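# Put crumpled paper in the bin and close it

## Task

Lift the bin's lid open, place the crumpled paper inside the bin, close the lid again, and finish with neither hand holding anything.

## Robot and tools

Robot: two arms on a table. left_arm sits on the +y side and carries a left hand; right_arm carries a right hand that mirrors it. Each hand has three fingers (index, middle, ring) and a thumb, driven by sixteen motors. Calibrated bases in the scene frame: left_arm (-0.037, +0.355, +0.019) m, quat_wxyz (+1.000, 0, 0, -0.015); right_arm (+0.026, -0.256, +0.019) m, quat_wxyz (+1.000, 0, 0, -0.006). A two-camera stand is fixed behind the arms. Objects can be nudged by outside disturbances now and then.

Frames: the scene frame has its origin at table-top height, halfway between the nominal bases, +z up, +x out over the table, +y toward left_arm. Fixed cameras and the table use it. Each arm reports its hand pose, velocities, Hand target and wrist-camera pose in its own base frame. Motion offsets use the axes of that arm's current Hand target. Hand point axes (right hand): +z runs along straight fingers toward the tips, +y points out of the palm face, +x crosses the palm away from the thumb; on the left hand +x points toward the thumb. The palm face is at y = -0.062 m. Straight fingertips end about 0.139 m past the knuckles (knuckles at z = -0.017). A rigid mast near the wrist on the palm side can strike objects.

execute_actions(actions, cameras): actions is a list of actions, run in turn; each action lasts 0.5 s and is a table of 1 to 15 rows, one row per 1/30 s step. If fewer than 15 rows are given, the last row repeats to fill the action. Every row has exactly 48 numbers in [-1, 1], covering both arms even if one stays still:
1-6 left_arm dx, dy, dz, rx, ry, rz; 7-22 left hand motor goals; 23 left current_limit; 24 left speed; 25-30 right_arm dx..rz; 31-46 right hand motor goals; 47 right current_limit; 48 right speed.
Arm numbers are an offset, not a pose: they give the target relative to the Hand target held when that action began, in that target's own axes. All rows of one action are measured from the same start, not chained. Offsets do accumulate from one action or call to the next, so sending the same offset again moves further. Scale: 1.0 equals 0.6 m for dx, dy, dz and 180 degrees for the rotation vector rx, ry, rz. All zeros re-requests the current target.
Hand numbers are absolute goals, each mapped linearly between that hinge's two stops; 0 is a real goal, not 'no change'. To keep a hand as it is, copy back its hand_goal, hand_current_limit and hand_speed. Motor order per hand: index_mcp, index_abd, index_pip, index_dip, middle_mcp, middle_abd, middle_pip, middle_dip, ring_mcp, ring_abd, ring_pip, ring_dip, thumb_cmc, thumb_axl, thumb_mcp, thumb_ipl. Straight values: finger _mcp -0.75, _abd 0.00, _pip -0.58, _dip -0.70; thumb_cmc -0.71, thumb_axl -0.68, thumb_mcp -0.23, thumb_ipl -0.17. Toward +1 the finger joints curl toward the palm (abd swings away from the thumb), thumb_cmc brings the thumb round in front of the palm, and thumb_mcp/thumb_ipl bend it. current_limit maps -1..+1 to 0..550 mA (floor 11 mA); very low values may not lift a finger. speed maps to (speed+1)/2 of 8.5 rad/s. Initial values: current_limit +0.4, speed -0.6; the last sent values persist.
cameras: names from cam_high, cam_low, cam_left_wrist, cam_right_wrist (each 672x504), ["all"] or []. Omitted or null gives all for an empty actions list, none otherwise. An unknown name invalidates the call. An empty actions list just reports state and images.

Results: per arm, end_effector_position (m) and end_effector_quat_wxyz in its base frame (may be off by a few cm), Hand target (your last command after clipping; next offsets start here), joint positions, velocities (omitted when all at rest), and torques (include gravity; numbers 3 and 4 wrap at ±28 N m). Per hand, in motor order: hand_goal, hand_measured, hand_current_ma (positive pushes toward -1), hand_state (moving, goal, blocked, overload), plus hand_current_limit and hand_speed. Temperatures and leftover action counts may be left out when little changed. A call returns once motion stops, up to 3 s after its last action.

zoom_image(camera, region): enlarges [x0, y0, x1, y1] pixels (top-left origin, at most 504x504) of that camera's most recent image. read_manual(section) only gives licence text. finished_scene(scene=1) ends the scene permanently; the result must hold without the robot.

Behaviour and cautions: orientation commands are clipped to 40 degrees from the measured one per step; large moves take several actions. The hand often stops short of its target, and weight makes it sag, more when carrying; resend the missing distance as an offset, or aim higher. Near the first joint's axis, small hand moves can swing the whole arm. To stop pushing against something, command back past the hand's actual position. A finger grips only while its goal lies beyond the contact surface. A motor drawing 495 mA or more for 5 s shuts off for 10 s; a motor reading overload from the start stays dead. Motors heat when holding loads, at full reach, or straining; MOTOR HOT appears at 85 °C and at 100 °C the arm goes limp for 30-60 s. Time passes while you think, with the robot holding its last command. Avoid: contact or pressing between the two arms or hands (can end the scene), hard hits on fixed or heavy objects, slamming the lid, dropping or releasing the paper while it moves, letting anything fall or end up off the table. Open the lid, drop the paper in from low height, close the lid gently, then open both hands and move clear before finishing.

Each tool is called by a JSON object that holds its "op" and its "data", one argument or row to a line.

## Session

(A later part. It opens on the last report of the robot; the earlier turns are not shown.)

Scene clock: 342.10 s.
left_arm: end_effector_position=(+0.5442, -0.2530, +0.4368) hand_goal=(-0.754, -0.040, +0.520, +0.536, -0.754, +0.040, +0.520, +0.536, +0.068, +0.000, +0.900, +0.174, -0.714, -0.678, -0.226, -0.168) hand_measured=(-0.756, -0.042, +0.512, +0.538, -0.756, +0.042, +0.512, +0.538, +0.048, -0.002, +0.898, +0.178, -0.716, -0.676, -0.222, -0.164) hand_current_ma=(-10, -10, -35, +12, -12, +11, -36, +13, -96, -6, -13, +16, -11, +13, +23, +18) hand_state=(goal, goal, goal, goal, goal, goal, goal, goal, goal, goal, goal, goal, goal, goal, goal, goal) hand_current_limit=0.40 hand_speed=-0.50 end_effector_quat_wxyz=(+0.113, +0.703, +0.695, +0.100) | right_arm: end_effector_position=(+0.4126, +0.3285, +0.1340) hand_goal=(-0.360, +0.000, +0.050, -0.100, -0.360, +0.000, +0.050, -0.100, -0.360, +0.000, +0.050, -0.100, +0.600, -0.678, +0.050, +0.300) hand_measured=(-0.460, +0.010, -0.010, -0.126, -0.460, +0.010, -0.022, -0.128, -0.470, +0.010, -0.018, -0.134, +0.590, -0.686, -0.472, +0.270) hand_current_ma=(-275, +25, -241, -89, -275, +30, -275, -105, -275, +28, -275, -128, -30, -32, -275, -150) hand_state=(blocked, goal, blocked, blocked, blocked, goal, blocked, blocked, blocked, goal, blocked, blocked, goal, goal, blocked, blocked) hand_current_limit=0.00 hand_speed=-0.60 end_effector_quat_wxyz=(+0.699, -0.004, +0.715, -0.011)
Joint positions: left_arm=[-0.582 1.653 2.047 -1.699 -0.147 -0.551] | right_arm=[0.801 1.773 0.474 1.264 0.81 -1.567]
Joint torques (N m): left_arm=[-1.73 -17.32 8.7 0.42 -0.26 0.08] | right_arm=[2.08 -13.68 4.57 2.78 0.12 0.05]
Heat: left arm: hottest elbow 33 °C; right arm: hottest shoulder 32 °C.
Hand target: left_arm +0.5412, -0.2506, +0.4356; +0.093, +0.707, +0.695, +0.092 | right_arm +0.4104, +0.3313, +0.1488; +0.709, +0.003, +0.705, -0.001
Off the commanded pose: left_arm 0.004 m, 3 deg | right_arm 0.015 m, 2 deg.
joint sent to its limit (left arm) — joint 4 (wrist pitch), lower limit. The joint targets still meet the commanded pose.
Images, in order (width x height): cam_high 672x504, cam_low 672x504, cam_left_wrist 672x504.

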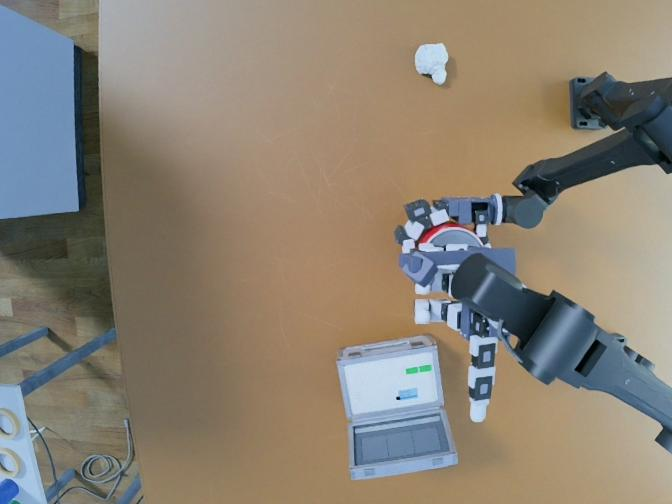

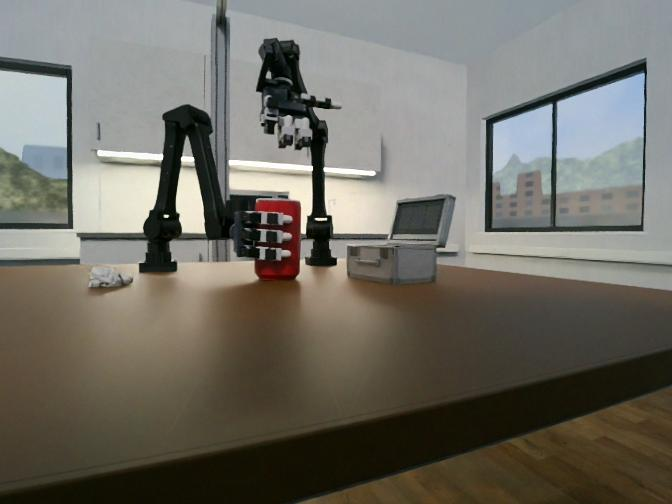

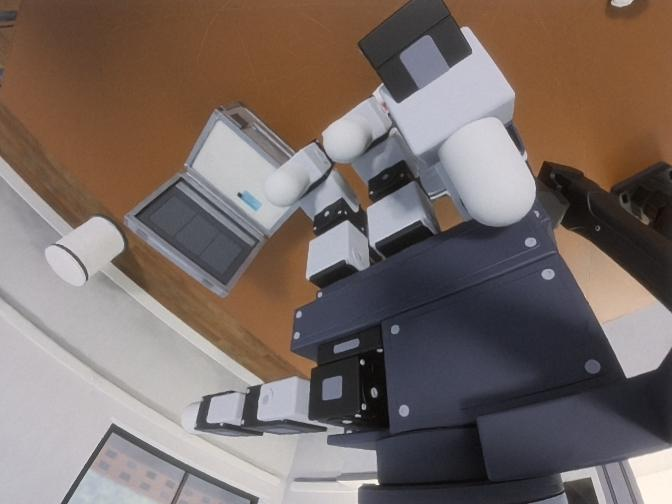

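{"op": "execute_actions", "data": {
  "actions": [
    [[0.2,0,0,0,0,0,-0.754,-0.04,0.52,0.536,-0.754,0.04,0.52,0.536,0.068,0,0.9,0.174,-0.714,-0.678,-0.226,-0.168,0.4,-0.5,0,0,0,0,0,0,-0.36,0,0.05,-0.1,-0.36,0,0.05,-0.1,-0.36,0,0.05,-0.1,0.6,-0.678,0.05,0.3,0.0,-0.6]]
  ],
  "cameras": ["cam_high","cam_left_wrist"]
}}

{"op": "zoom_image", "data": {
  "camera": "cam_high",
  "region": [390, 180, 530, 310]
}}

Scene clock: 344.27 s.
left_arm: end_effector_position=(+0.5451, -0.1274, +0.4387) hand_goal=(-0.754, -0.040, +0.520, +0.536, -0.754, +0.040, +0.520, +0.536, +0.068, +0.000, +0.900, +0.174, -0.714, -0.678, -0.226, -0.168) hand_measured=(-0.756, -0.042, +0.514, +0.538, -0.756, +0.042, +0.512, +0.538, +0.050, -0.002, +0.898, +0.178, -0.716, -0.676, -0.222, -0.164) hand_current_ma=(-10, -8, -32, +12, -12, +10, -33, +13, -86, -6, -13, +15, -11, +13, +23, +18) hand_state=(goal, goal, goal, goal, goal, goal, goal, goal, goal, goal, goal, goal, goal, goal, goal, goal) hand_current_limit=0.40 hand_speed=-0.50 end_effector_quat_wxyz=(+0.096, +0.701, +0.700, +0.094) | right_arm: end_effector_position=(+0.4126, +0.3285, +0.1340) hand_goal=(-0.360, +0.000, +0.050, -0.100, -0.360, +0.000, +0.050, -0.100, -0.360, +0.000, +0.050, -0.100, +0.600, -0.678, +0.050, +0.300) hand_measured=(-0.460, +0.010, -0.010, -0.126, -0.460, +0.010, -0.022, -0.128, -0.470, +0.010, -0.018, -0.134, +0.590, -0.686, -0.472, +0.270) hand_current_ma=(-275, +25, -241, -89, -275, +30, -275, -105, -275, +28, -275, -128, -30, -32, -275, -150) hand_state=(blocked, goal, blocked, blocked, blocked, goal, blocked, blocked, blocked, goal, blocked, blocked, goal, goal, blocked, blocked) hand_current_limit=0.00 hand_speed=-0.60 end_effector_quat_wxyz=(+0.699, -0.004, +0.715, -0.011)
Joint positions: left_arm=[-0.343 1.519 1.902 -1.699 -0.087 -0.33] | right_arm=[0.801 1.773 0.474 1.264 0.81 -1.567]
Joint torques (N m): left_arm=[-2.2 -14.45 8.8 0.75 -0.2 0.15] | right_arm=[2.26 -13.98 4.55 2.88 0.1 0.02]
Heat: left arm: hottest elbow 33 °C; right arm: hottest shoulder 32 °C.
Hand target: left_arm +0.5433, -0.1306, +0.4357; +0.093, +0.707, +0.695, +0.092 | right_arm +0.4104, +0.3313, +0.1488; +0.709, +0.003, +0.705, -0.001
Off the commanded pose: left_arm 0.005 m, 1 deg | right_arm 0.015 m, 2 deg.
Images, in order (width x height): cam_high 672x504, cam_left_wrist 672x504.

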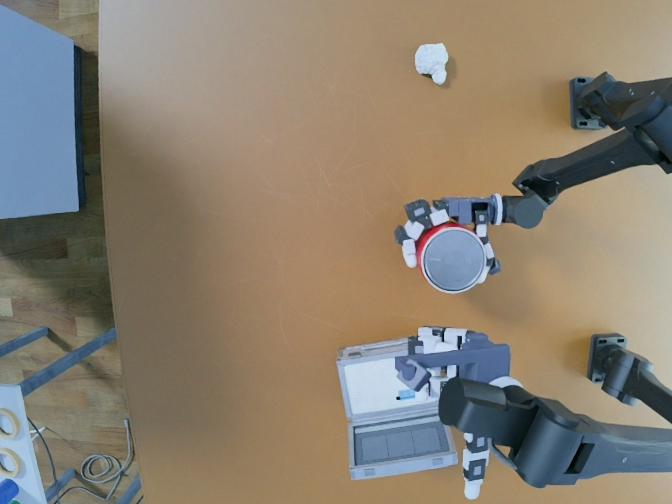

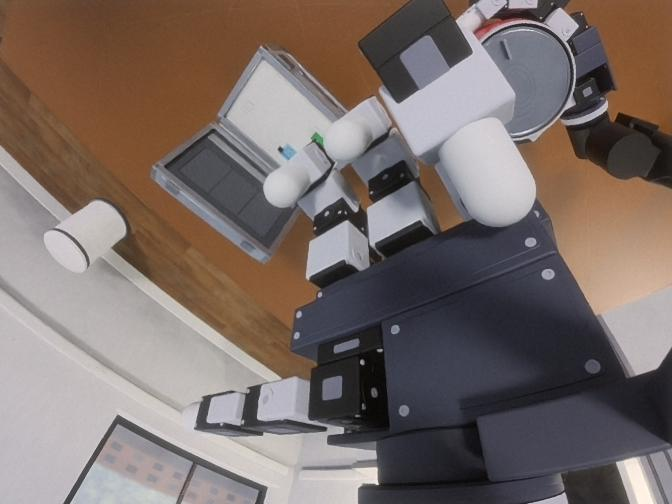

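Scaled by 3.600 from the camera's 672x504 image, which has a finer 960x720 frame.

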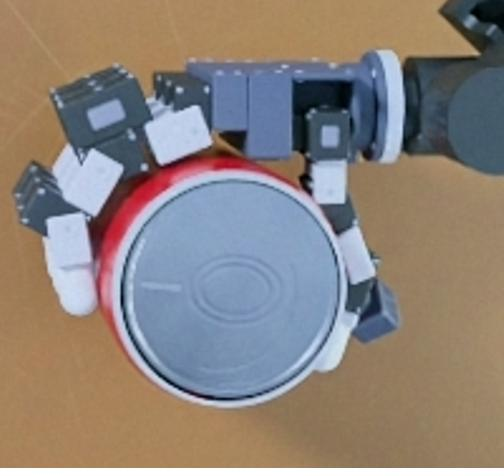

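{"op": "execute_actions", "data": {
  "actions": [],
  "cameras": ["cam_low"]
}}

{"op": "zoom_image", "data": {
  "camera": "cam_low",
  "region": [240, 180, 320, 240]
}}

Scene clock: 346.97 s.
left_arm: end_effector_position=(+0.5451, -0.1274, +0.4387) hand_goal=(-0.754, -0.040, +0.520, +0.536, -0.754, +0.040, +0.520, +0.536, +0.068, +0.000, +0.900, +0.174, -0.714, -0.678, -0.226, -0.168) hand_measured=(-0.756, -0.042, +0.514, +0.538, -0.756, +0.042, +0.512, +0.538, +0.050, -0.002, +0.898, +0.178, -0.716, -0.676, -0.222, -0.164) hand_current_ma=(-10, -8, -32, +12, -12, +10, -33, +13, -86, -6, -13, +15, -11, +13, +23, +18) hand_state=(goal, goal, goal, goal, goal, goal, goal, goal, goal, goal, goal, goal, goal, goal, goal, goal) hand_current_limit=0.40 hand_speed=-0.50 end_effector_quat_wxyz=(+0.096, +0.702, +0.700, +0.094) | right_arm: end_effector_position=(+0.4126, +0.3285, +0.1340) hand_goal=(-0.360, +0.000, +0.050, -0.100, -0.360, +0.000, +0.050, -0.100, -0.360, +0.000, +0.050, -0.100, +0.600, -0.678, +0.050, +0.300) hand_measured=(-0.460, +0.010, -0.010, -0.126, -0.460, +0.010, -0.022, -0.128, -0.470, +0.010, -0.018, -0.134, +0.590, -0.686, -0.472, +0.270) hand_current_ma=(-275, +25, -241, -89, -275, +30, -275, -105, -275, +28, -275, -128, -30, -32, -275, -150) hand_state=(blocked, goal, blocked, blocked, blocked, goal, blocked, blocked, blocked, goal, blocked, blocked, goal, goal, blocked, blocked) hand_current_limit=0.00 hand_speed=-0.60 end_effector_quat_wxyz=(+0.699, -0.004, +0.715, -0.011)
Joint positions: left_arm=[-0.343 1.519 1.902 -1.699 -0.087 -0.33] | right_arm=[0.801 1.773 0.474 1.264 0.81 -1.567]
Joint velocities: within noise
Joint torques (N m): left_arm=[-2.37 -14.33 8.8 0.75 -0.2 0.1] | right_arm=[2.37 -13.33 4.51 2.77 0.13 0.02]
Motor temperatures (°C): left_arm=[21 27 33 24 24 23] | right_arm=[26 32 27 30 25 21]
Heat: left arm: hottest elbow 33 °C; right arm: hottest shoulder 32 °C.
Hand target: left_arm +0.5433, -0.1306, +0.4357; +0.093, +0.707, +0.695, +0.092 | right_arm +0.4104, +0.3313, +0.1488; +0.709, +0.003, +0.705, -0.001
Off the commanded pose: left_arm 0.005 m, 1 deg | right_arm 0.015 m, 2 deg.
Images, in order (width x height): cam_low 672x504.

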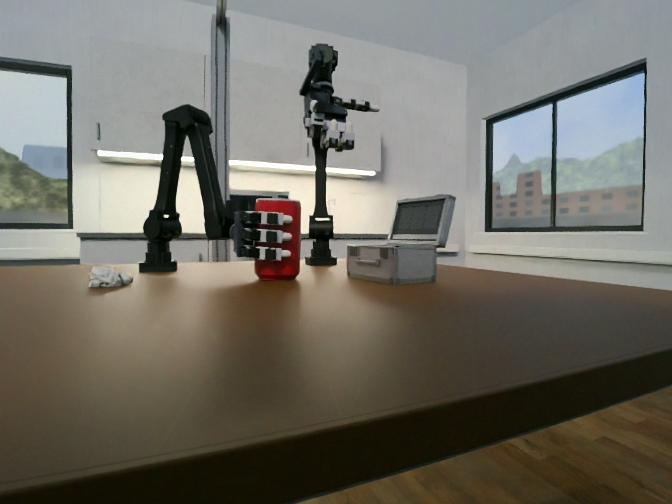

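Scaled by 6.300 from the camera's 672x504 image, which has a finer 960x720 frame.

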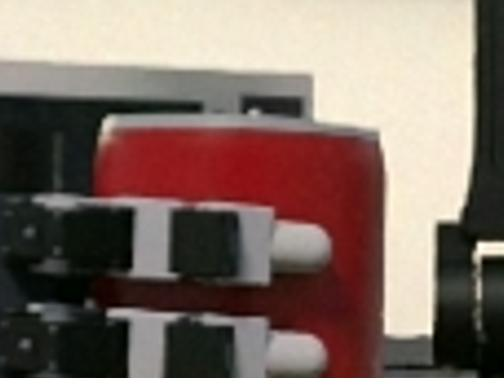

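{"op": "execute_actions", "data": {
  "actions": [
    [[-0.1251,-0.0448,0.0361,0,0,0,-0.754,-0.04,0.52,0.536,-0.754,0.04,0.52,0.536,0.068,0,0.9,0.174,-0.714,-0.678,-0.226,-0.168,0.4,-0.5,0,0,0,0,0,0,-0.36,0,0.05,-0.1,-0.36,0,0.05,-0.1,-0.36,0,0.05,-0.1,0.6,-0.678,0.05,0.3,0.0,-0.6]],
    [[-0.1251,-0.0448,0.0361,0,-0.0062,0.0231,-0.754,-0.04,0.52,0.536,-0.754,0.04,0.52,0.536,0.068,0,0.9,0.174,-0.714,-0.678,-0.226,-0.168,0.4,-0.5,0,0,0,0,0,0,-0.36,0,0.05,-0.1,-0.36,0,0.05,-0.1,-0.36,0,0.05,-0.1,0.6,-0.678,0.05,0.3,0.0,-0.6]]
  ],
  "cameras": ["cam_high","cam_low","cam_left_wrist"]
}}

{"op": "zoom_image", "data": {
  "camera": "cam_low",
  "region": [220, 100, 360, 240]
}}

Scene clock: 350.40 s.
left_arm: end_effector_position=(+0.4897, -0.2785, +0.3934) hand_goal=(-0.754, -0.040, +0.520, +0.536, -0.754, +0.040, +0.520, +0.536, +0.068, +0.000, +0.900, +0.174, -0.714, -0.678, -0.226, -0.168) hand_measured=(-0.756, -0.042, +0.514, +0.538, -0.756, +0.042, +0.512, +0.538, +0.050, -0.002, +0.898, +0.178, -0.716, -0.676, -0.222, -0.164) hand_current_ma=(-10, -8, -31, +12, -12, +8, -33, +13, -86, -6, -13, +15, -11, +13, +23, +18) hand_state=(goal, goal, goal, goal, goal, goal, goal, goal, goal, goal, goal, goal, goal, goal, goal, goal) hand_current_limit=0.40 hand_speed=-0.50 end_effector_quat_wxyz=(+0.104, +0.737, +0.661, +0.089) | right_arm: end_effector_position=(+0.4126, +0.3285, +0.1340) hand_goal=(-0.360, +0.000, +0.050, -0.100, -0.360, +0.000, +0.050, -0.100, -0.360, +0.000, +0.050, -0.100, +0.600, -0.678, +0.050, +0.300) hand_measured=(-0.460, +0.010, -0.010, -0.126, -0.460, +0.010, -0.022, -0.128, -0.470, +0.010, -0.018, -0.134, +0.590, -0.686, -0.472, +0.270) hand_current_ma=(-275, +25, -241, -89, -275, +30, -275, -105, -275, +28, -275, -128, -30, -32, -275, -150) hand_state=(blocked, goal, blocked, blocked, blocked, goal, blocked, blocked, blocked, goal, blocked, blocked, goal, goal, blocked, blocked) hand_current_limit=0.00 hand_speed=-0.60 end_effector_quat_wxyz=(+0.699, -0.004, +0.715, -0.011)
Joint positions: left_arm=[-0.671 1.526 1.785 -1.594 -0.139 -0.546] | right_arm=[0.801 1.773 0.474 1.264 0.81 -1.567]
Joint torques (N m): left_arm=[-1.14 -11.93 9.5 1.29 -0.5 -0.06] | right_arm=[2.08 -13.63 4.64 2.81 0.11 0.02]
Heat: left arm: hottest elbow 33 °C; right arm: hottest shoulder 32 °C.
Hand target: left_arm +0.5000, -0.2798, +0.3798; +0.096, +0.733, +0.668, +0.088 | right_arm +0.4104, +0.3313, +0.1488; +0.709, +0.003, +0.705, -0.001
Off the commanded pose: left_arm 0.017 m, 1 deg | right_arm 0.015 m, 2 deg.
Images, in order (width x height): cam_high 672x504, cam_low 672x504, cam_left_wrist 672x504.

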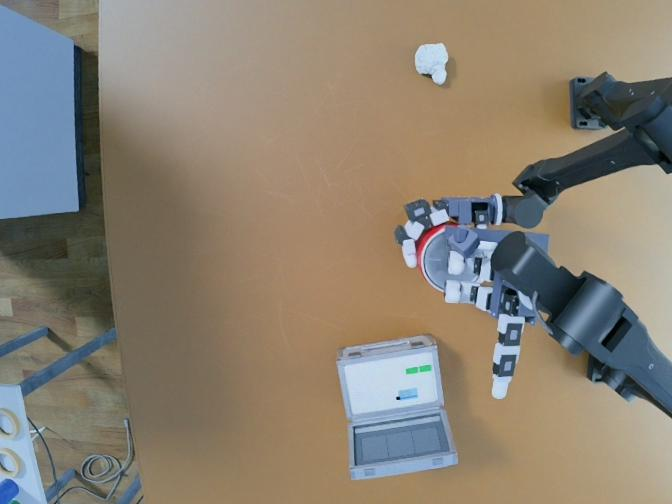

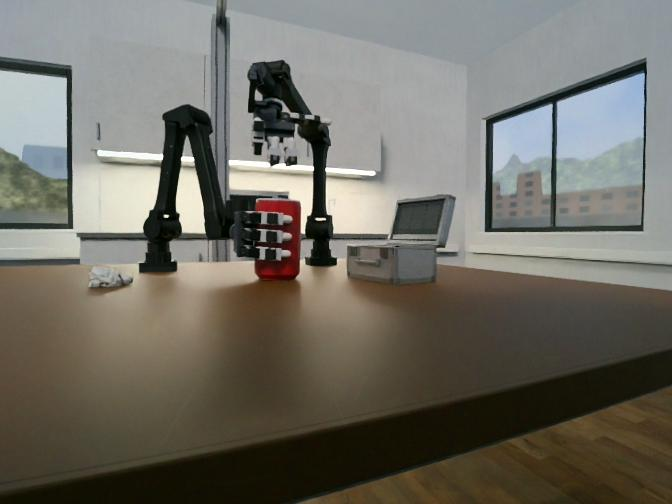

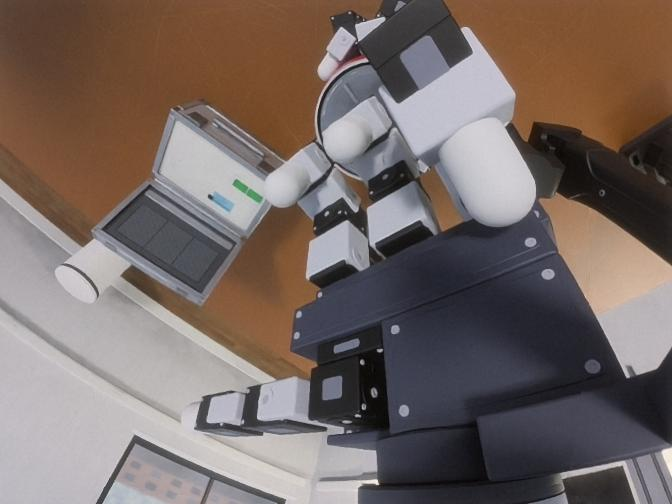

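Scaled by 3.600 from the camera's 672x504 image, which has a finer 960x720 frame.

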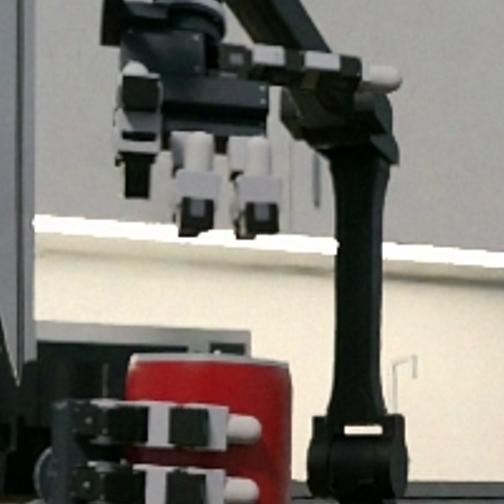

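{"op": "zoom_image", "data": {
  "camera": "cam_high",
  "region": [400, 200, 540, 330]
}}

{"op": "zoom_image", "data": {
  "camera": "cam_left_wrist",
  "region": [240, 0, 480, 240]
}}

Scaled by 3.600 from the camera's 672x504 image, which has a finer 960x720 frame.

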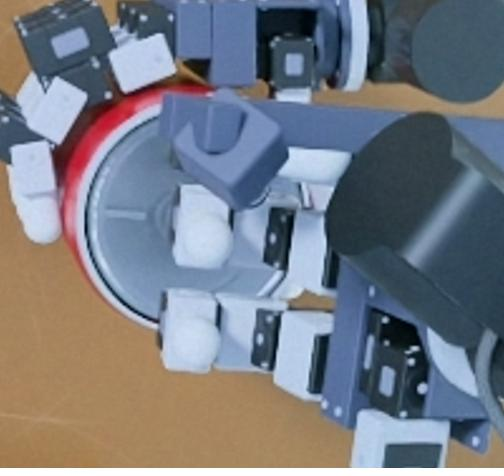

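Scaled by 2.100 from the camera's 672x504 image, which has a finer 960x720 frame.

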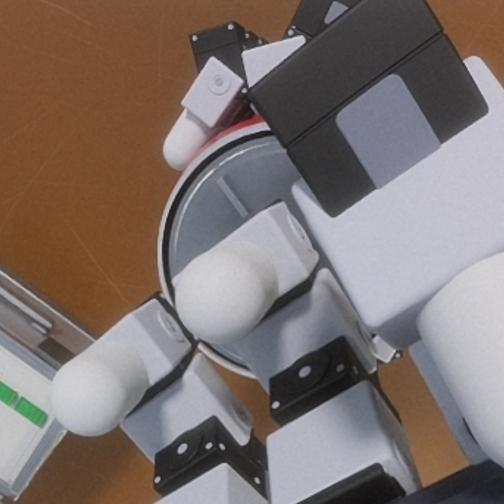

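{"op": "execute_actions", "data": {
  "actions": [
    [[-0.0137,-0.0177,0.08,0,0,0,-0.754,-0.04,0.52,0.536,-0.754,0.04,0.52,0.536,0.068,0,0.9,0.174,-0.714,-0.678,-0.226,-0.168,0.4,-0.5,0,0,0,0,0,0,-0.36,0,0.05,-0.1,-0.36,0,0.05,-0.1,-0.36,0,0.05,-0.1,0.6,-0.678,0.05,0.3,0.0,-0.6]],
    [[0,-0.0106,0.04,0,0,0,-0.754,-0.04,0.52,0.536,-0.754,0.04,0.52,0.536,0.068,0,0.9,0.174,-0.714,-0.678,-0.226,-0.168,0.4,-0.5,0,0,0,0,0,0,-0.36,0,0.05,-0.1,-0.36,0,0.05,-0.1,-0.36,0,0.05,-0.1,0.6,-0.678,0.05,0.3,0.0,-0.6]]
  ],
  "cameras": ["cam_high","cam_low","cam_left_wrist"]
}}

{"op": "zoom_image", "data": {
  "camera": "cam_low",
  "region": [240, 150, 340, 220]
}}

{"op": "zoom_image", "data": {
  "camera": "cam_left_wrist",
  "region": [240, 0, 480, 240]
}}

Scene clock: 358.37 s.
left_arm: end_effector_position=(+0.4995, -0.2848, +0.3129) hand_goal=(-0.754, -0.040, +0.520, +0.536, -0.754, +0.040, +0.520, +0.536, +0.068, +0.000, +0.900, +0.174, -0.714, -0.678, -0.226, -0.168) hand_measured=(-0.756, -0.042, +0.514, +0.538, -0.756, +0.042, +0.514, +0.538, +0.052, -0.002, +0.898, +0.178, -0.716, -0.676, -0.222, -0.164) hand_current_ma=(-10, -8, -30, +12, -12, +8, -31, +13, -79, -6, -13, +15, -11, +13, +23, +18) hand_state=(goal, goal, goal, goal, goal, goal, goal, goal, goal, goal, goal, goal, goal, goal, goal, goal) hand_current_limit=0.40 hand_speed=-0.50 end_effector_quat_wxyz=(+0.097, +0.734, +0.666, +0.088) | right_arm: end_effector_position=(+0.4126, +0.3285, +0.1340) hand_goal=(-0.360, +0.000, +0.050, -0.100, -0.360, +0.000, +0.050, -0.100, -0.360, +0.000, +0.050, -0.100, +0.600, -0.678, +0.050, +0.300) hand_measured=(-0.460, +0.010, -0.010, -0.126, -0.460, +0.010, -0.022, -0.128, -0.470, +0.010, -0.018, -0.134, +0.590, -0.686, -0.472, +0.270) hand_current_ma=(-275, +25, -241, -89, -275, +30, -275, -105, -275, +28, -275, -128, -30, -32, -275, -150) hand_state=(blocked, goal, blocked, blocked, blocked, goal, blocked, blocked, blocked, goal, blocked, blocked, goal, goal, blocked, blocked) hand_current_limit=0.00 hand_speed=-0.60 end_effector_quat_wxyz=(+0.699, -0.004, +0.715, -0.011)
Joint positions: left_arm=[-0.671 1.535 1.585 -1.399 -0.142 -0.559] | right_arm=[0.801 1.773 0.474 1.264 0.81 -1.567]
Joint torques (N m): left_arm=[-2.37 -14.1 9.36 1.14 -0.5 -0.06] | right_arm=[2.32 -13.45 4.55 2.86 0.11 0.01]
Heat: left arm: hottest elbow 33 °C; right arm: hottest shoulder 31 °C.
Hand target: left_arm +0.5016, -0.2882, +0.3059; +0.096, +0.733, +0.668, +0.088 | right_arm +0.4104, +0.3313, +0.1488; +0.709, +0.003, +0.705, -0.001
Off the commanded pose: left_arm 0.008 m, 0 deg | right_arm 0.015 m, 2 deg.
Images, in order (width x height): cam_high 672x504, cam_low 672x504, cam_left_wrist 672x504.

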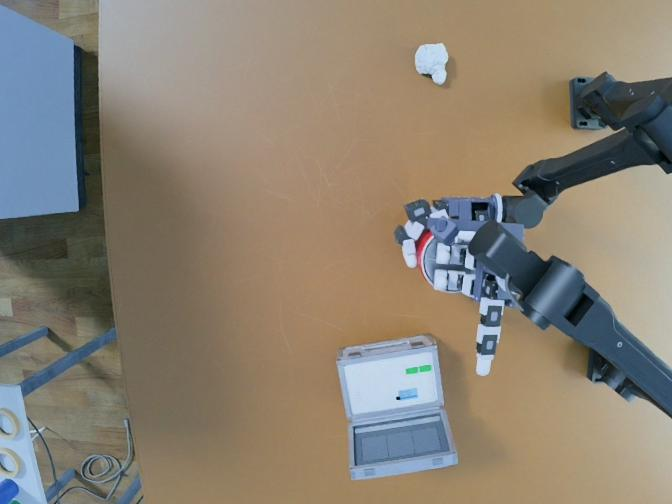

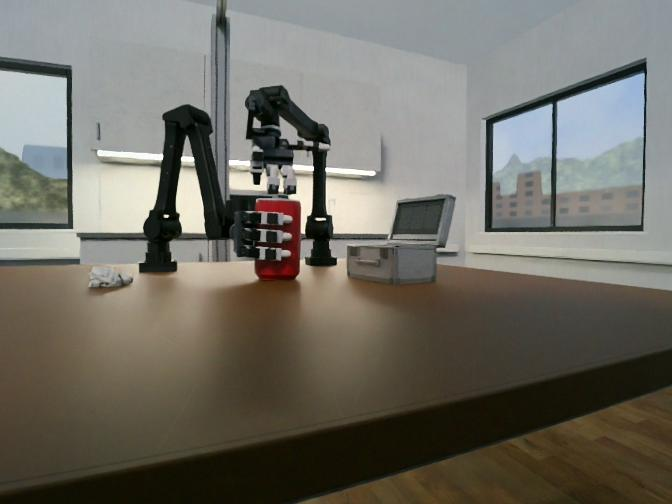

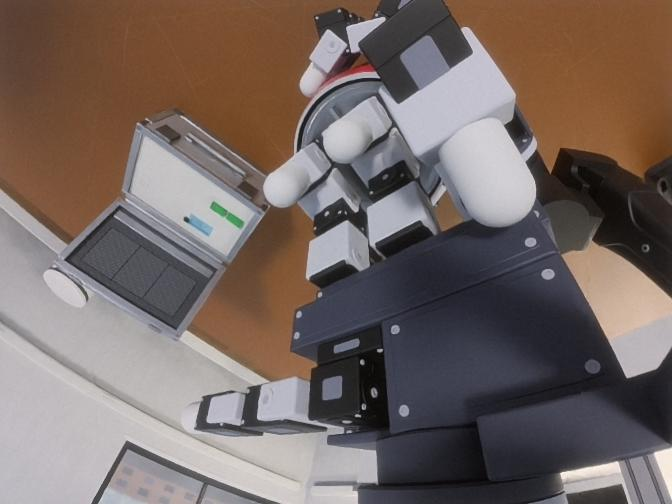

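Scaled by 5.040 from the camera's 672x504 image, which has a finer 960x720 frame.

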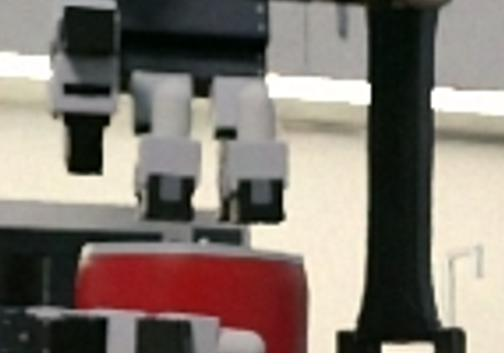

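Scaled by 2.100 from the camera's 672x504 image, which has a finer 960x720 frame.

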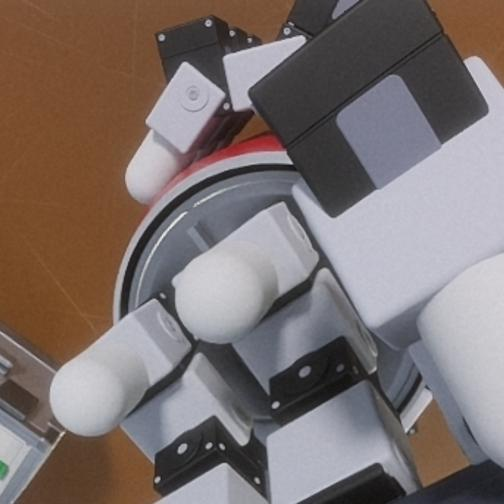

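{"op": "execute_actions", "data": {
  "actions": [
    [[-0.0085,-0.0058,0.026,0,0,0,-0.754,-0.04,0.52,0.536,-0.754,0.04,0.52,0.536,0.068,0,0.9,0.174,-0.714,-0.678,-0.226,-0.168,0.4,-0.5,0,0,0,0,0,0,-0.36,0,0.05,-0.1,-0.36,0,0.05,-0.1,-0.36,0,0.05,-0.1,0.6,-0.678,0.05,0.3,0.0,-0.6]]
  ],
  "cameras": ["cam_low","cam_left_wrist","cam_high"]
}}

{"op": "zoom_image", "data": {
  "camera": "cam_low",
  "region": [245, 160, 315, 220]
}}

{"op": "zoom_image", "data": {
  "camera": "cam_left_wrist",
  "region": [280, 40, 460, 220]
}}

Scene clock: 361.87 s.
left_arm: end_effector_position=(+0.5004, -0.2869, +0.3021) hand_goal=(-0.754, -0.040, +0.520, +0.536, -0.754, +0.040, +0.520, +0.536, +0.068, +0.000, +0.900, +0.174, -0.714, -0.678, -0.226, -0.168) hand_measured=(-0.756, -0.042, +0.514, +0.538, -0.756, +0.042, +0.514, +0.538, +0.052, -0.002, +0.898, +0.178, -0.716, -0.676, -0.222, -0.164) hand_current_ma=(-10, -8, -30, +12, -12, +8, -31, +13, -79, -6, -13, +15, -11, +13, +23, +18) hand_state=(goal, goal, goal, goal, goal, goal, goal, goal, goal, goal, goal, goal, goal, goal, goal, goal) hand_current_limit=0.40 hand_speed=-0.50 end_effector_quat_wxyz=(+0.102, +0.732, +0.668, +0.089) | right_arm: end_effector_position=(+0.4126, +0.3285, +0.1340) hand_goal=(-0.360, +0.000, +0.050, -0.100, -0.360, +0.000, +0.050, -0.100, -0.360, +0.000, +0.050, -0.100, +0.600, -0.678, +0.050, +0.300) hand_measured=(-0.460, +0.010, -0.010, -0.126, -0.460, +0.010, -0.022, -0.128, -0.470, +0.010, -0.018, -0.134, +0.590, -0.686, -0.472, +0.270) hand_current_ma=(-275, +25, -241, -89, -275, +30, -275, -105, -275, +28, -275, -128, -30, -32, -275, -150) hand_state=(blocked, goal, blocked, blocked, blocked, goal, blocked, blocked, blocked, goal, blocked, blocked, goal, goal, blocked, blocked) hand_current_limit=0.00 hand_speed=-0.60 end_effector_quat_wxyz=(+0.699, -0.004, +0.715, -0.011)
Joint positions: left_arm=[-0.674 1.535 1.554 -1.359 -0.143 -0.566] | right_arm=[0.801 1.773 0.474 1.264 0.81 -1.567]
Joint torques (N m): left_arm=[-2.78 -13.27 9.29 1.24 -0.52 -0.08] | right_arm=[2.2 -13.74 4.56 2.81 0.1 0.01]
Heat: left arm: hottest elbow 33 °C; right arm: hottest shoulder 31 °C.
Hand target: left_arm +0.5017, -0.2934, +0.2899; +0.096, +0.733, +0.668, +0.088 | right_arm +0.4104, +0.3313, +0.1488; +0.709, +0.003, +0.705, -0.001
Off the commanded pose: left_arm 0.014 m, 1 deg | right_arm 0.015 m, 2 deg.
Images, in order (width x height): cam_high 672x504, cam_low 672x504, cam_left_wrist 672x504.

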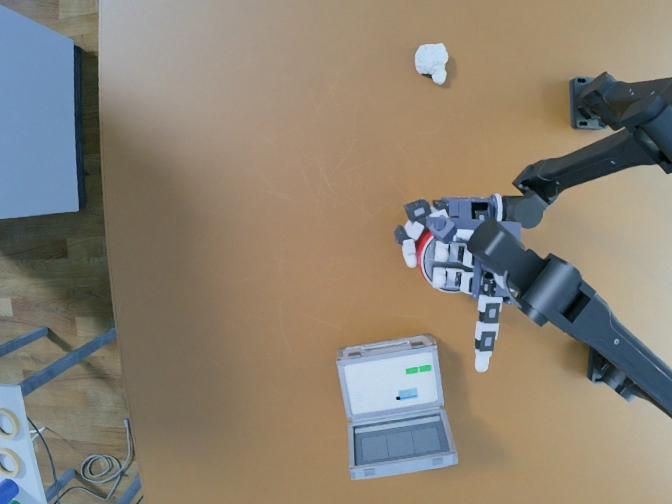

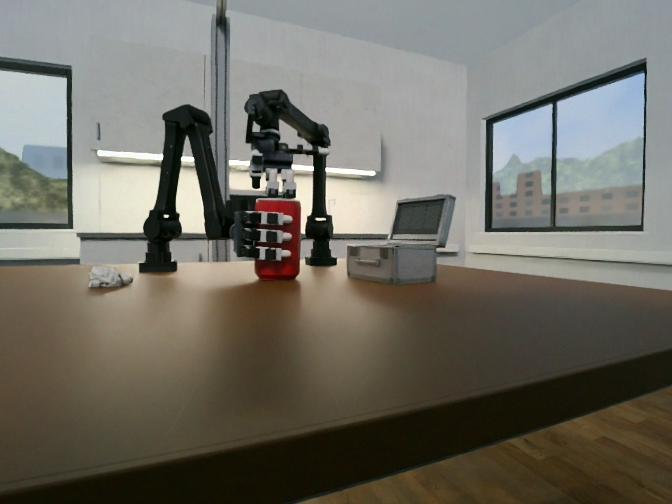

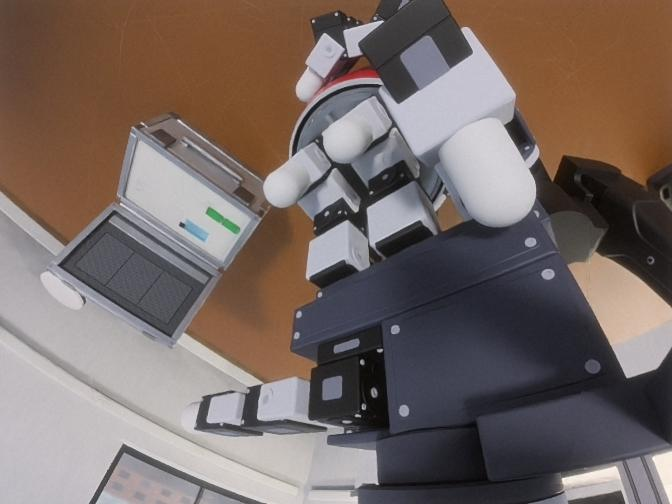

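Scaled by 7.200 from the camera's 672x504 image, which has a finer 960x720 frame.

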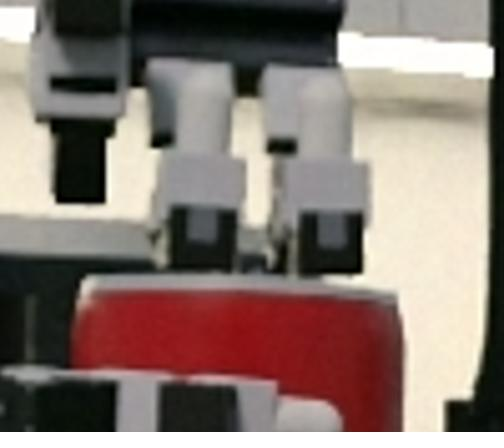

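Scaled by 2.800 from the camera's 672x504 image, which has a finer 960x720 frame.

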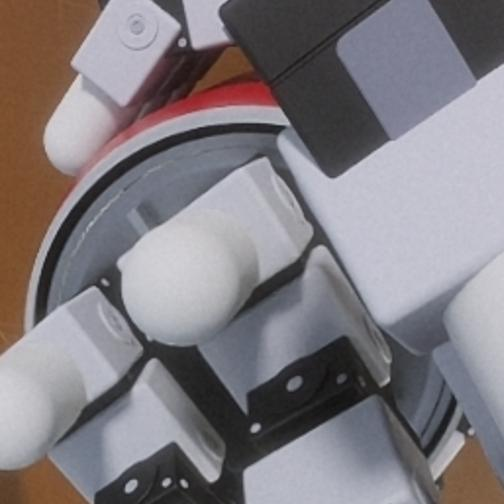

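{"op": "zoom_image", "data": {
  "camera": "cam_high",
  "region": [400, 210, 490, 310]
}}

Scaled by 5.040 from the camera's 672x504 image, which has a finer 960x720 frame.

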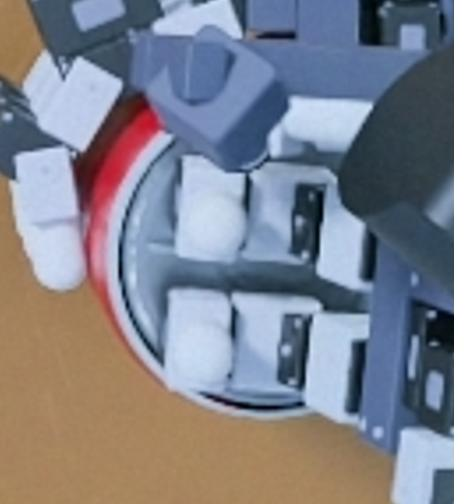

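{"op": "execute_actions", "data": {
  "actions": [
    [[-0.0055,-0.0095,0.0182,0,0,0,-0.754,0.083,0.52,0.536,-0.754,-0.083,0.52,0.536,0.068,0,0.9,0.174,-0.714,-0.678,-0.226,-0.168,0.4,-0.5,0,0,0,0,0,0,-0.36,0,0.05,-0.1,-0.36,0,0.05,-0.1,-0.36,0,0.05,-0.1,0.6,-0.678,0.05,0.3,0.0,-0.6]]
  ],
  "cameras": ["cam_low","cam_left_wrist","cam_high"]
}}

{"op": "zoom_image", "data": {
  "camera": "cam_low",
  "region": [245, 160, 315, 220]
}}

{"op": "zoom_image", "data": {
  "camera": "cam_high",
  "region": [400, 210, 490, 310]
}}

Scene clock: 370.03 s.
left_arm: end_effector_position=(+0.4995, -0.2907, +0.2947) hand_goal=(-0.754, +0.082, +0.520, +0.536, -0.754, -0.084, +0.520, +0.536, +0.068, +0.000, +0.900, +0.174, -0.714, -0.678, -0.226, -0.168) hand_measured=(-0.756, +0.078, +0.518, +0.538, -0.748, -0.082, +0.522, +0.538, +0.052, -0.002, +0.898, +0.178, -0.716, -0.676, -0.222, -0.164) hand_current_ma=(-7, -15, -13, +12, +24, +11, +12, +13, -79, -6, -13, +15, -11, +13, +23, +18) hand_state=(goal, goal, goal, goal, goal, goal, goal, goal, goal, goal, goal, goal, goal, goal, goal, goal) hand_current_limit=0.40 hand_speed=-0.50 end_effector_quat_wxyz=(+0.105, +0.731, +0.668, +0.091) | right_arm: end_effector_position=(+0.4128, +0.3281, +0.1340) hand_goal=(-0.360, +0.000, +0.050, -0.100, -0.360, +0.000, +0.050, -0.100, -0.360, +0.000, +0.050, -0.100, +0.600, -0.678, +0.050, +0.300) hand_measured=(-0.460, +0.010, -0.010, -0.126, -0.460, +0.012, -0.022, -0.128, -0.468, +0.010, -0.018, -0.134, +0.588, -0.686, -0.472, +0.270) hand_current_ma=(-275, +25, -241, -89, -275, +33, -275, -105, -275, +29, -275, -128, -37, -32, -275, -147) hand_state=(blocked, goal, blocked, blocked, blocked, goal, blocked, blocked, blocked, goal, blocked, blocked, goal, goal, blocked, blocked) hand_current_limit=0.00 hand_speed=-0.60 end_effector_quat_wxyz=(+0.699, -0.004, +0.715, -0.012)
Joint positions: left_arm=[-0.683 1.535 1.532 -1.33 -0.148 -0.575] | right_arm=[0.801 1.773 0.474 1.264 0.813 -1.567]
Joint torques (N m): left_arm=[-2.78 -13.33 8.59 1.31 -0.37 -0.06] | right_arm=[2.37 -13.57 4.52 2.82 0.03 0.02]
Heat: left arm: hottest elbow 34 °C; right arm: hottest shoulder 31 °C.
Hand target: left_arm +0.4987, -0.2964, +0.2778; +0.096, +0.733, +0.668, +0.088 | right_arm +0.4104, +0.3313, +0.1488; +0.709, +0.003, +0.705, -0.001
Off the commanded pose: left_arm 0.018 m, 1 deg | right_arm 0.015 m, 2 deg.
Images, in order (width x height): cam_high 672x504, cam_low 672x504, cam_left_wrist 672x504.

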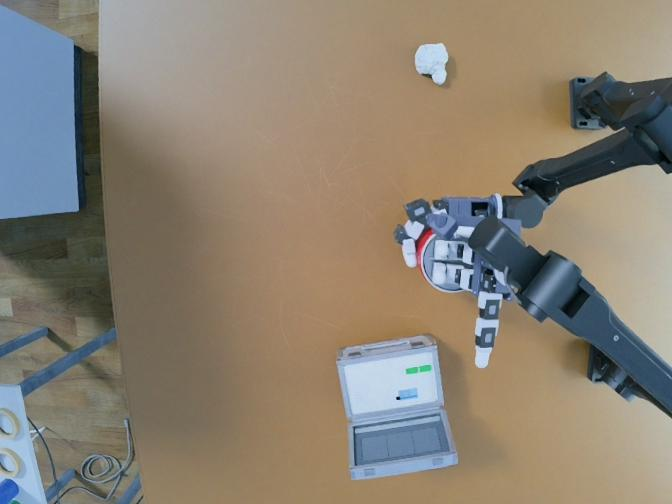

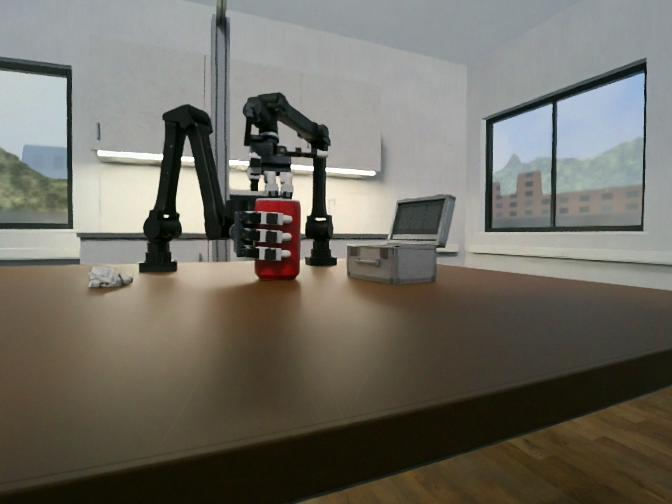

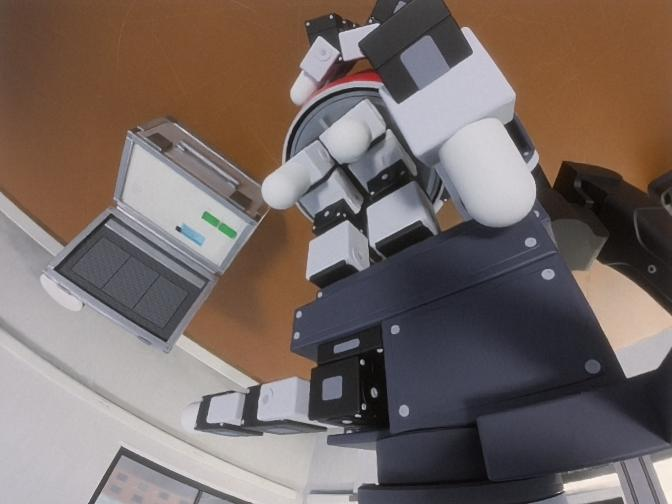

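Scaled by 7.200 from the camera's 672x504 image, which has a finer 960x720 frame.

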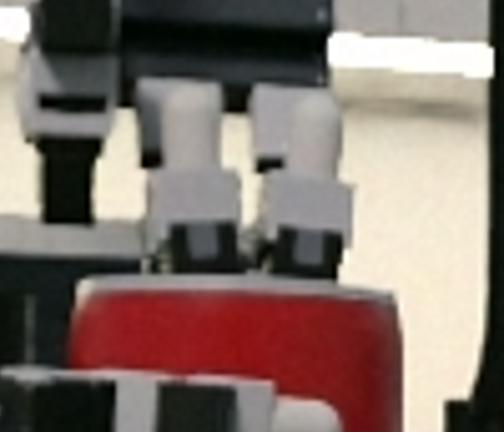

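Scaled by 5.040 from the camera's 672x504 image, which has a finer 960x720 frame.

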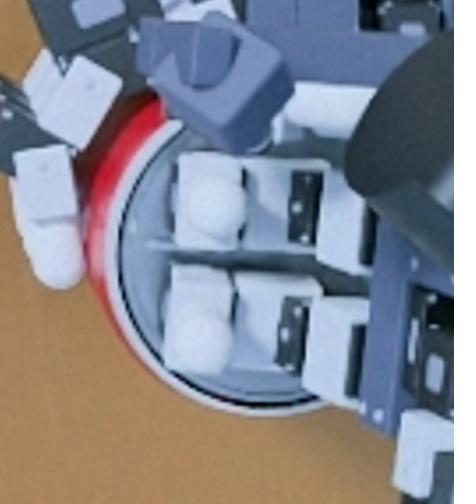

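{"op": "execute_actions", "data": {
  "actions": [
    [[0,0,0,0,0,0,-0.754,0.2,0.52,0.536,-0.754,-0.2,0.52,0.536,0.068,0,0.9,0.174,-0.714,-0.678,-0.226,-0.168,0.4,-0.6,0,0,0,0,0,0,-0.36,0,0.05,-0.1,-0.36,0,0.05,-0.1,-0.36,0,0.05,-0.1,0.6,-0.678,0.05,0.3,0.0,-0.6]],
    [[0,0,0,0,0,0,-0.754,0.4,0.52,0.536,-0.754,-0.4,0.52,0.536,0.068,0,0.9,0.174,-0.714,-0.678,-0.226,-0.168,0.4,-0.6,0,0,0,0,0,0,-0.36,0,0.05,-0.1,-0.36,0,0.05,-0.1,-0.36,0,0.05,-0.1,0.6,-0.678,0.05,0.3,0.0,-0.6]]
  ],
  "cameras": ["cam_low","cam_left_wrist","cam_high"]
}}

{"op": "zoom_image", "data": {
  "camera": "cam_low",
  "region": [245, 160, 315, 220]
}}

{"op": "zoom_image", "data": {
  "camera": "cam_high",
  "region": [400, 210, 490, 310]
}}

Scene clock: 373.20 s.
left_arm: end_effector_position=(+0.5001, -0.2911, +0.2951) hand_goal=(-0.754, +0.400, +0.520, +0.536, -0.754, -0.400, +0.520, +0.536, +0.068, +0.000, +0.900, +0.174, -0.714, -0.678, -0.226, -0.168) hand_measured=(-0.754, +0.176, +0.520, +0.538, -0.748, -0.172, +0.522, +0.538, +0.052, -0.002, +0.898, +0.178, -0.716, -0.676, -0.222, -0.164) hand_current_ma=(+1, -385, +1, +12, +24, +385, +12, +13, -79, -6, -13, +15, -11, +13, +23, +18) hand_state=(goal, blocked, goal, goal, goal, blocked, goal, goal, goal, goal, goal, goal, goal, goal, goal, goal) hand_current_limit=0.40 hand_speed=-0.60 end_effector_quat_wxyz=(+0.107, +0.731, +0.668, +0.092) | right_arm: end_effector_position=(+0.4129, +0.3280, +0.1341) hand_goal=(-0.360, +0.000, +0.050, -0.100, -0.360, +0.000, +0.050, -0.100, -0.360, +0.000, +0.050, -0.100, +0.600, -0.678, +0.050, +0.300) hand_measured=(-0.460, +0.010, -0.010, -0.126, -0.460, +0.012, -0.022, -0.128, -0.468, +0.010, -0.018, -0.134, +0.590, -0.686, -0.472, +0.270) hand_current_ma=(-275, +25, -241, -89, -275, +33, -275, -105, -275, +29, -275, -128, -35, -32, -275, -147) hand_state=(blocked, goal, blocked, blocked, blocked, goal, blocked, blocked, blocked, goal, blocked, blocked, goal, goal, blocked, blocked) hand_current_limit=0.00 hand_speed=-0.60 end_effector_quat_wxyz=(+0.699, -0.003, +0.715, -0.012)
Joint positions: left_arm=[-0.683 1.535 1.532 -1.326 -0.149 -0.576] | right_arm=[0.801 1.773 0.474 1.264 0.813 -1.567]
Joint torques (N m): left_arm=[-2.78 -13.51 8.59 1.2 -0.34 -0.06] | right_arm=[2.14 -13.63 4.53 2.84 0.03 0.02]
Heat: left arm: hottest elbow 34 °C; right arm: hottest shoulder 31 °C.
Hand target: left_arm +0.4987, -0.2964, +0.2778; +0.096, +0.733, +0.668, +0.088 | right_arm +0.4105, +0.3312, +0.1488; +0.709, +0.003, +0.705, -0.001
Off the commanded pose: left_arm 0.018 m, 1 deg | right_arm 0.015 m, 2 deg.
Images, in order (width x height): cam_high 672x504, cam_low 672x504, cam_left_wrist 672x504.

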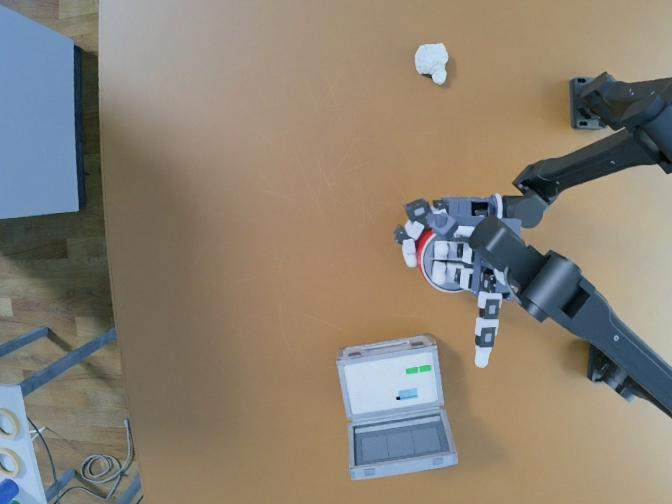

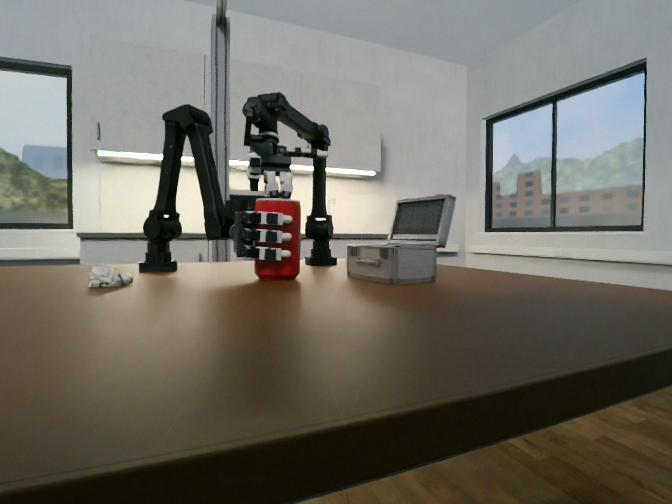

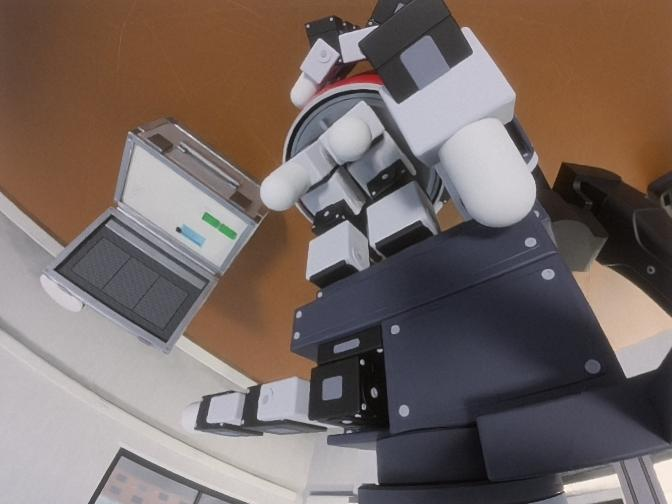

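Scaled by 7.200 from the camera's 672x504 image, which has a finer 960x720 frame.

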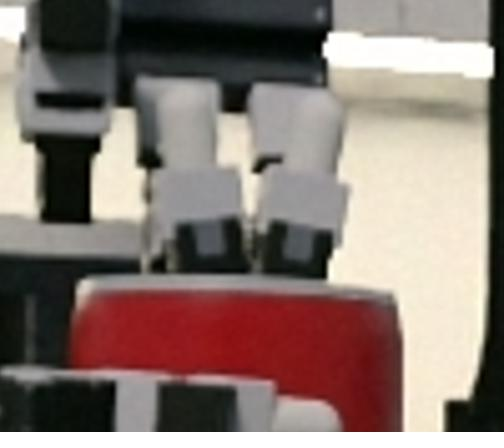

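Scaled by 5.040 from the camera's 672x504 image, which has a finer 960x720 frame.

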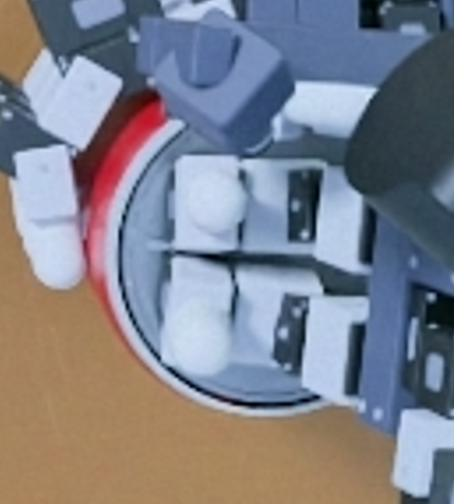

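{"op": "execute_actions", "data": {
  "actions": [
    [[0.005,0.009,-0.0355,0,0,0,-0.754,0.4,0.52,0.536,-0.754,-0.4,0.52,0.536,0.068,0,0.9,0.174,-0.714,-0.678,-0.226,-0.168,0.4,-0.6,0,0,0,0,0,0,-0.36,0,0.05,-0.1,-0.36,0,0.05,-0.1,-0.36,0,0.05,-0.1,0.6,-0.678,0.05,0.3,0.0,-0.6]]
  ]
}}

Scene clock: 375.57 s.
left_arm: end_effector_position=(+0.4974, -0.2890, +0.2943) hand_goal=(-0.754, +0.400, +0.520, +0.536, -0.754, -0.400, +0.520, +0.536, +0.068, +0.000, +0.900, +0.174, -0.714, -0.678, -0.226, -0.168) hand_measured=(-0.748, +0.182, +0.524, +0.538, -0.740, -0.172, +0.530, +0.538, +0.052, -0.002, +0.898, +0.178, -0.716, -0.676, -0.222, -0.164) hand_current_ma=(+32, -385, +15, +12, +67, +385, +47, +13, -79, -6, -13, +15, -11, +13, +23, +18) hand_state=(goal, blocked, goal, goal, goal, blocked, goal, goal, goal, goal, goal, goal, goal, goal, goal, goal) hand_current_limit=0.40 hand_speed=-0.60 end_effector_quat_wxyz=(+0.099, +0.732, +0.668, +0.090) | right_arm: end_effector_position=(+0.4122, +0.3289, +0.1342) hand_goal=(-0.360, +0.000, +0.050, -0.100, -0.360, +0.000, +0.050, -0.100, -0.360, +0.000, +0.050, -0.100, +0.600, -0.678, +0.050, +0.300) hand_measured=(-0.460, +0.010, -0.010, -0.126, -0.460, +0.012, -0.022, -0.128, -0.468, +0.010, -0.018, -0.134, +0.596, -0.686, -0.476, +0.274) hand_current_ma=(-275, +25, -241, -89, -275, +33, -275, -105, -275, +29, -275, -128, -12, -32, -275, -129) hand_state=(blocked, goal, blocked, blocked, blocked, goal, blocked, blocked, blocked, goal, blocked, blocked, goal, goal, blocked, blocked) hand_current_limit=0.00 hand_speed=-0.60 end_effector_quat_wxyz=(+0.699, -0.005, +0.715, -0.012)
Joint positions: left_arm=[-0.683 1.535 1.534 -1.344 -0.149 -0.576] | right_arm=[0.803 1.773 0.474 1.266 0.813 -1.572]
Joint torques (N m): left_arm=[-2.2 -13.74 12.3 -0.35 -0.31 -0.01] | right_arm=[2.14 -13.98 4.59 2.73 0.01 0.06]
Heat: left arm: hottest elbow 34 °C; right arm: hottest shoulder 31 °C.
Hand target: left_arm +0.4987, -0.2934, +0.2998; +0.096, +0.733, +0.668, +0.088 | right_arm +0.4105, +0.3312, +0.1487; +0.709, +0.003, +0.705, -0.002
Off the commanded pose: left_arm 0.007 m, 0 deg | right_arm 0.015 m, 2 deg.


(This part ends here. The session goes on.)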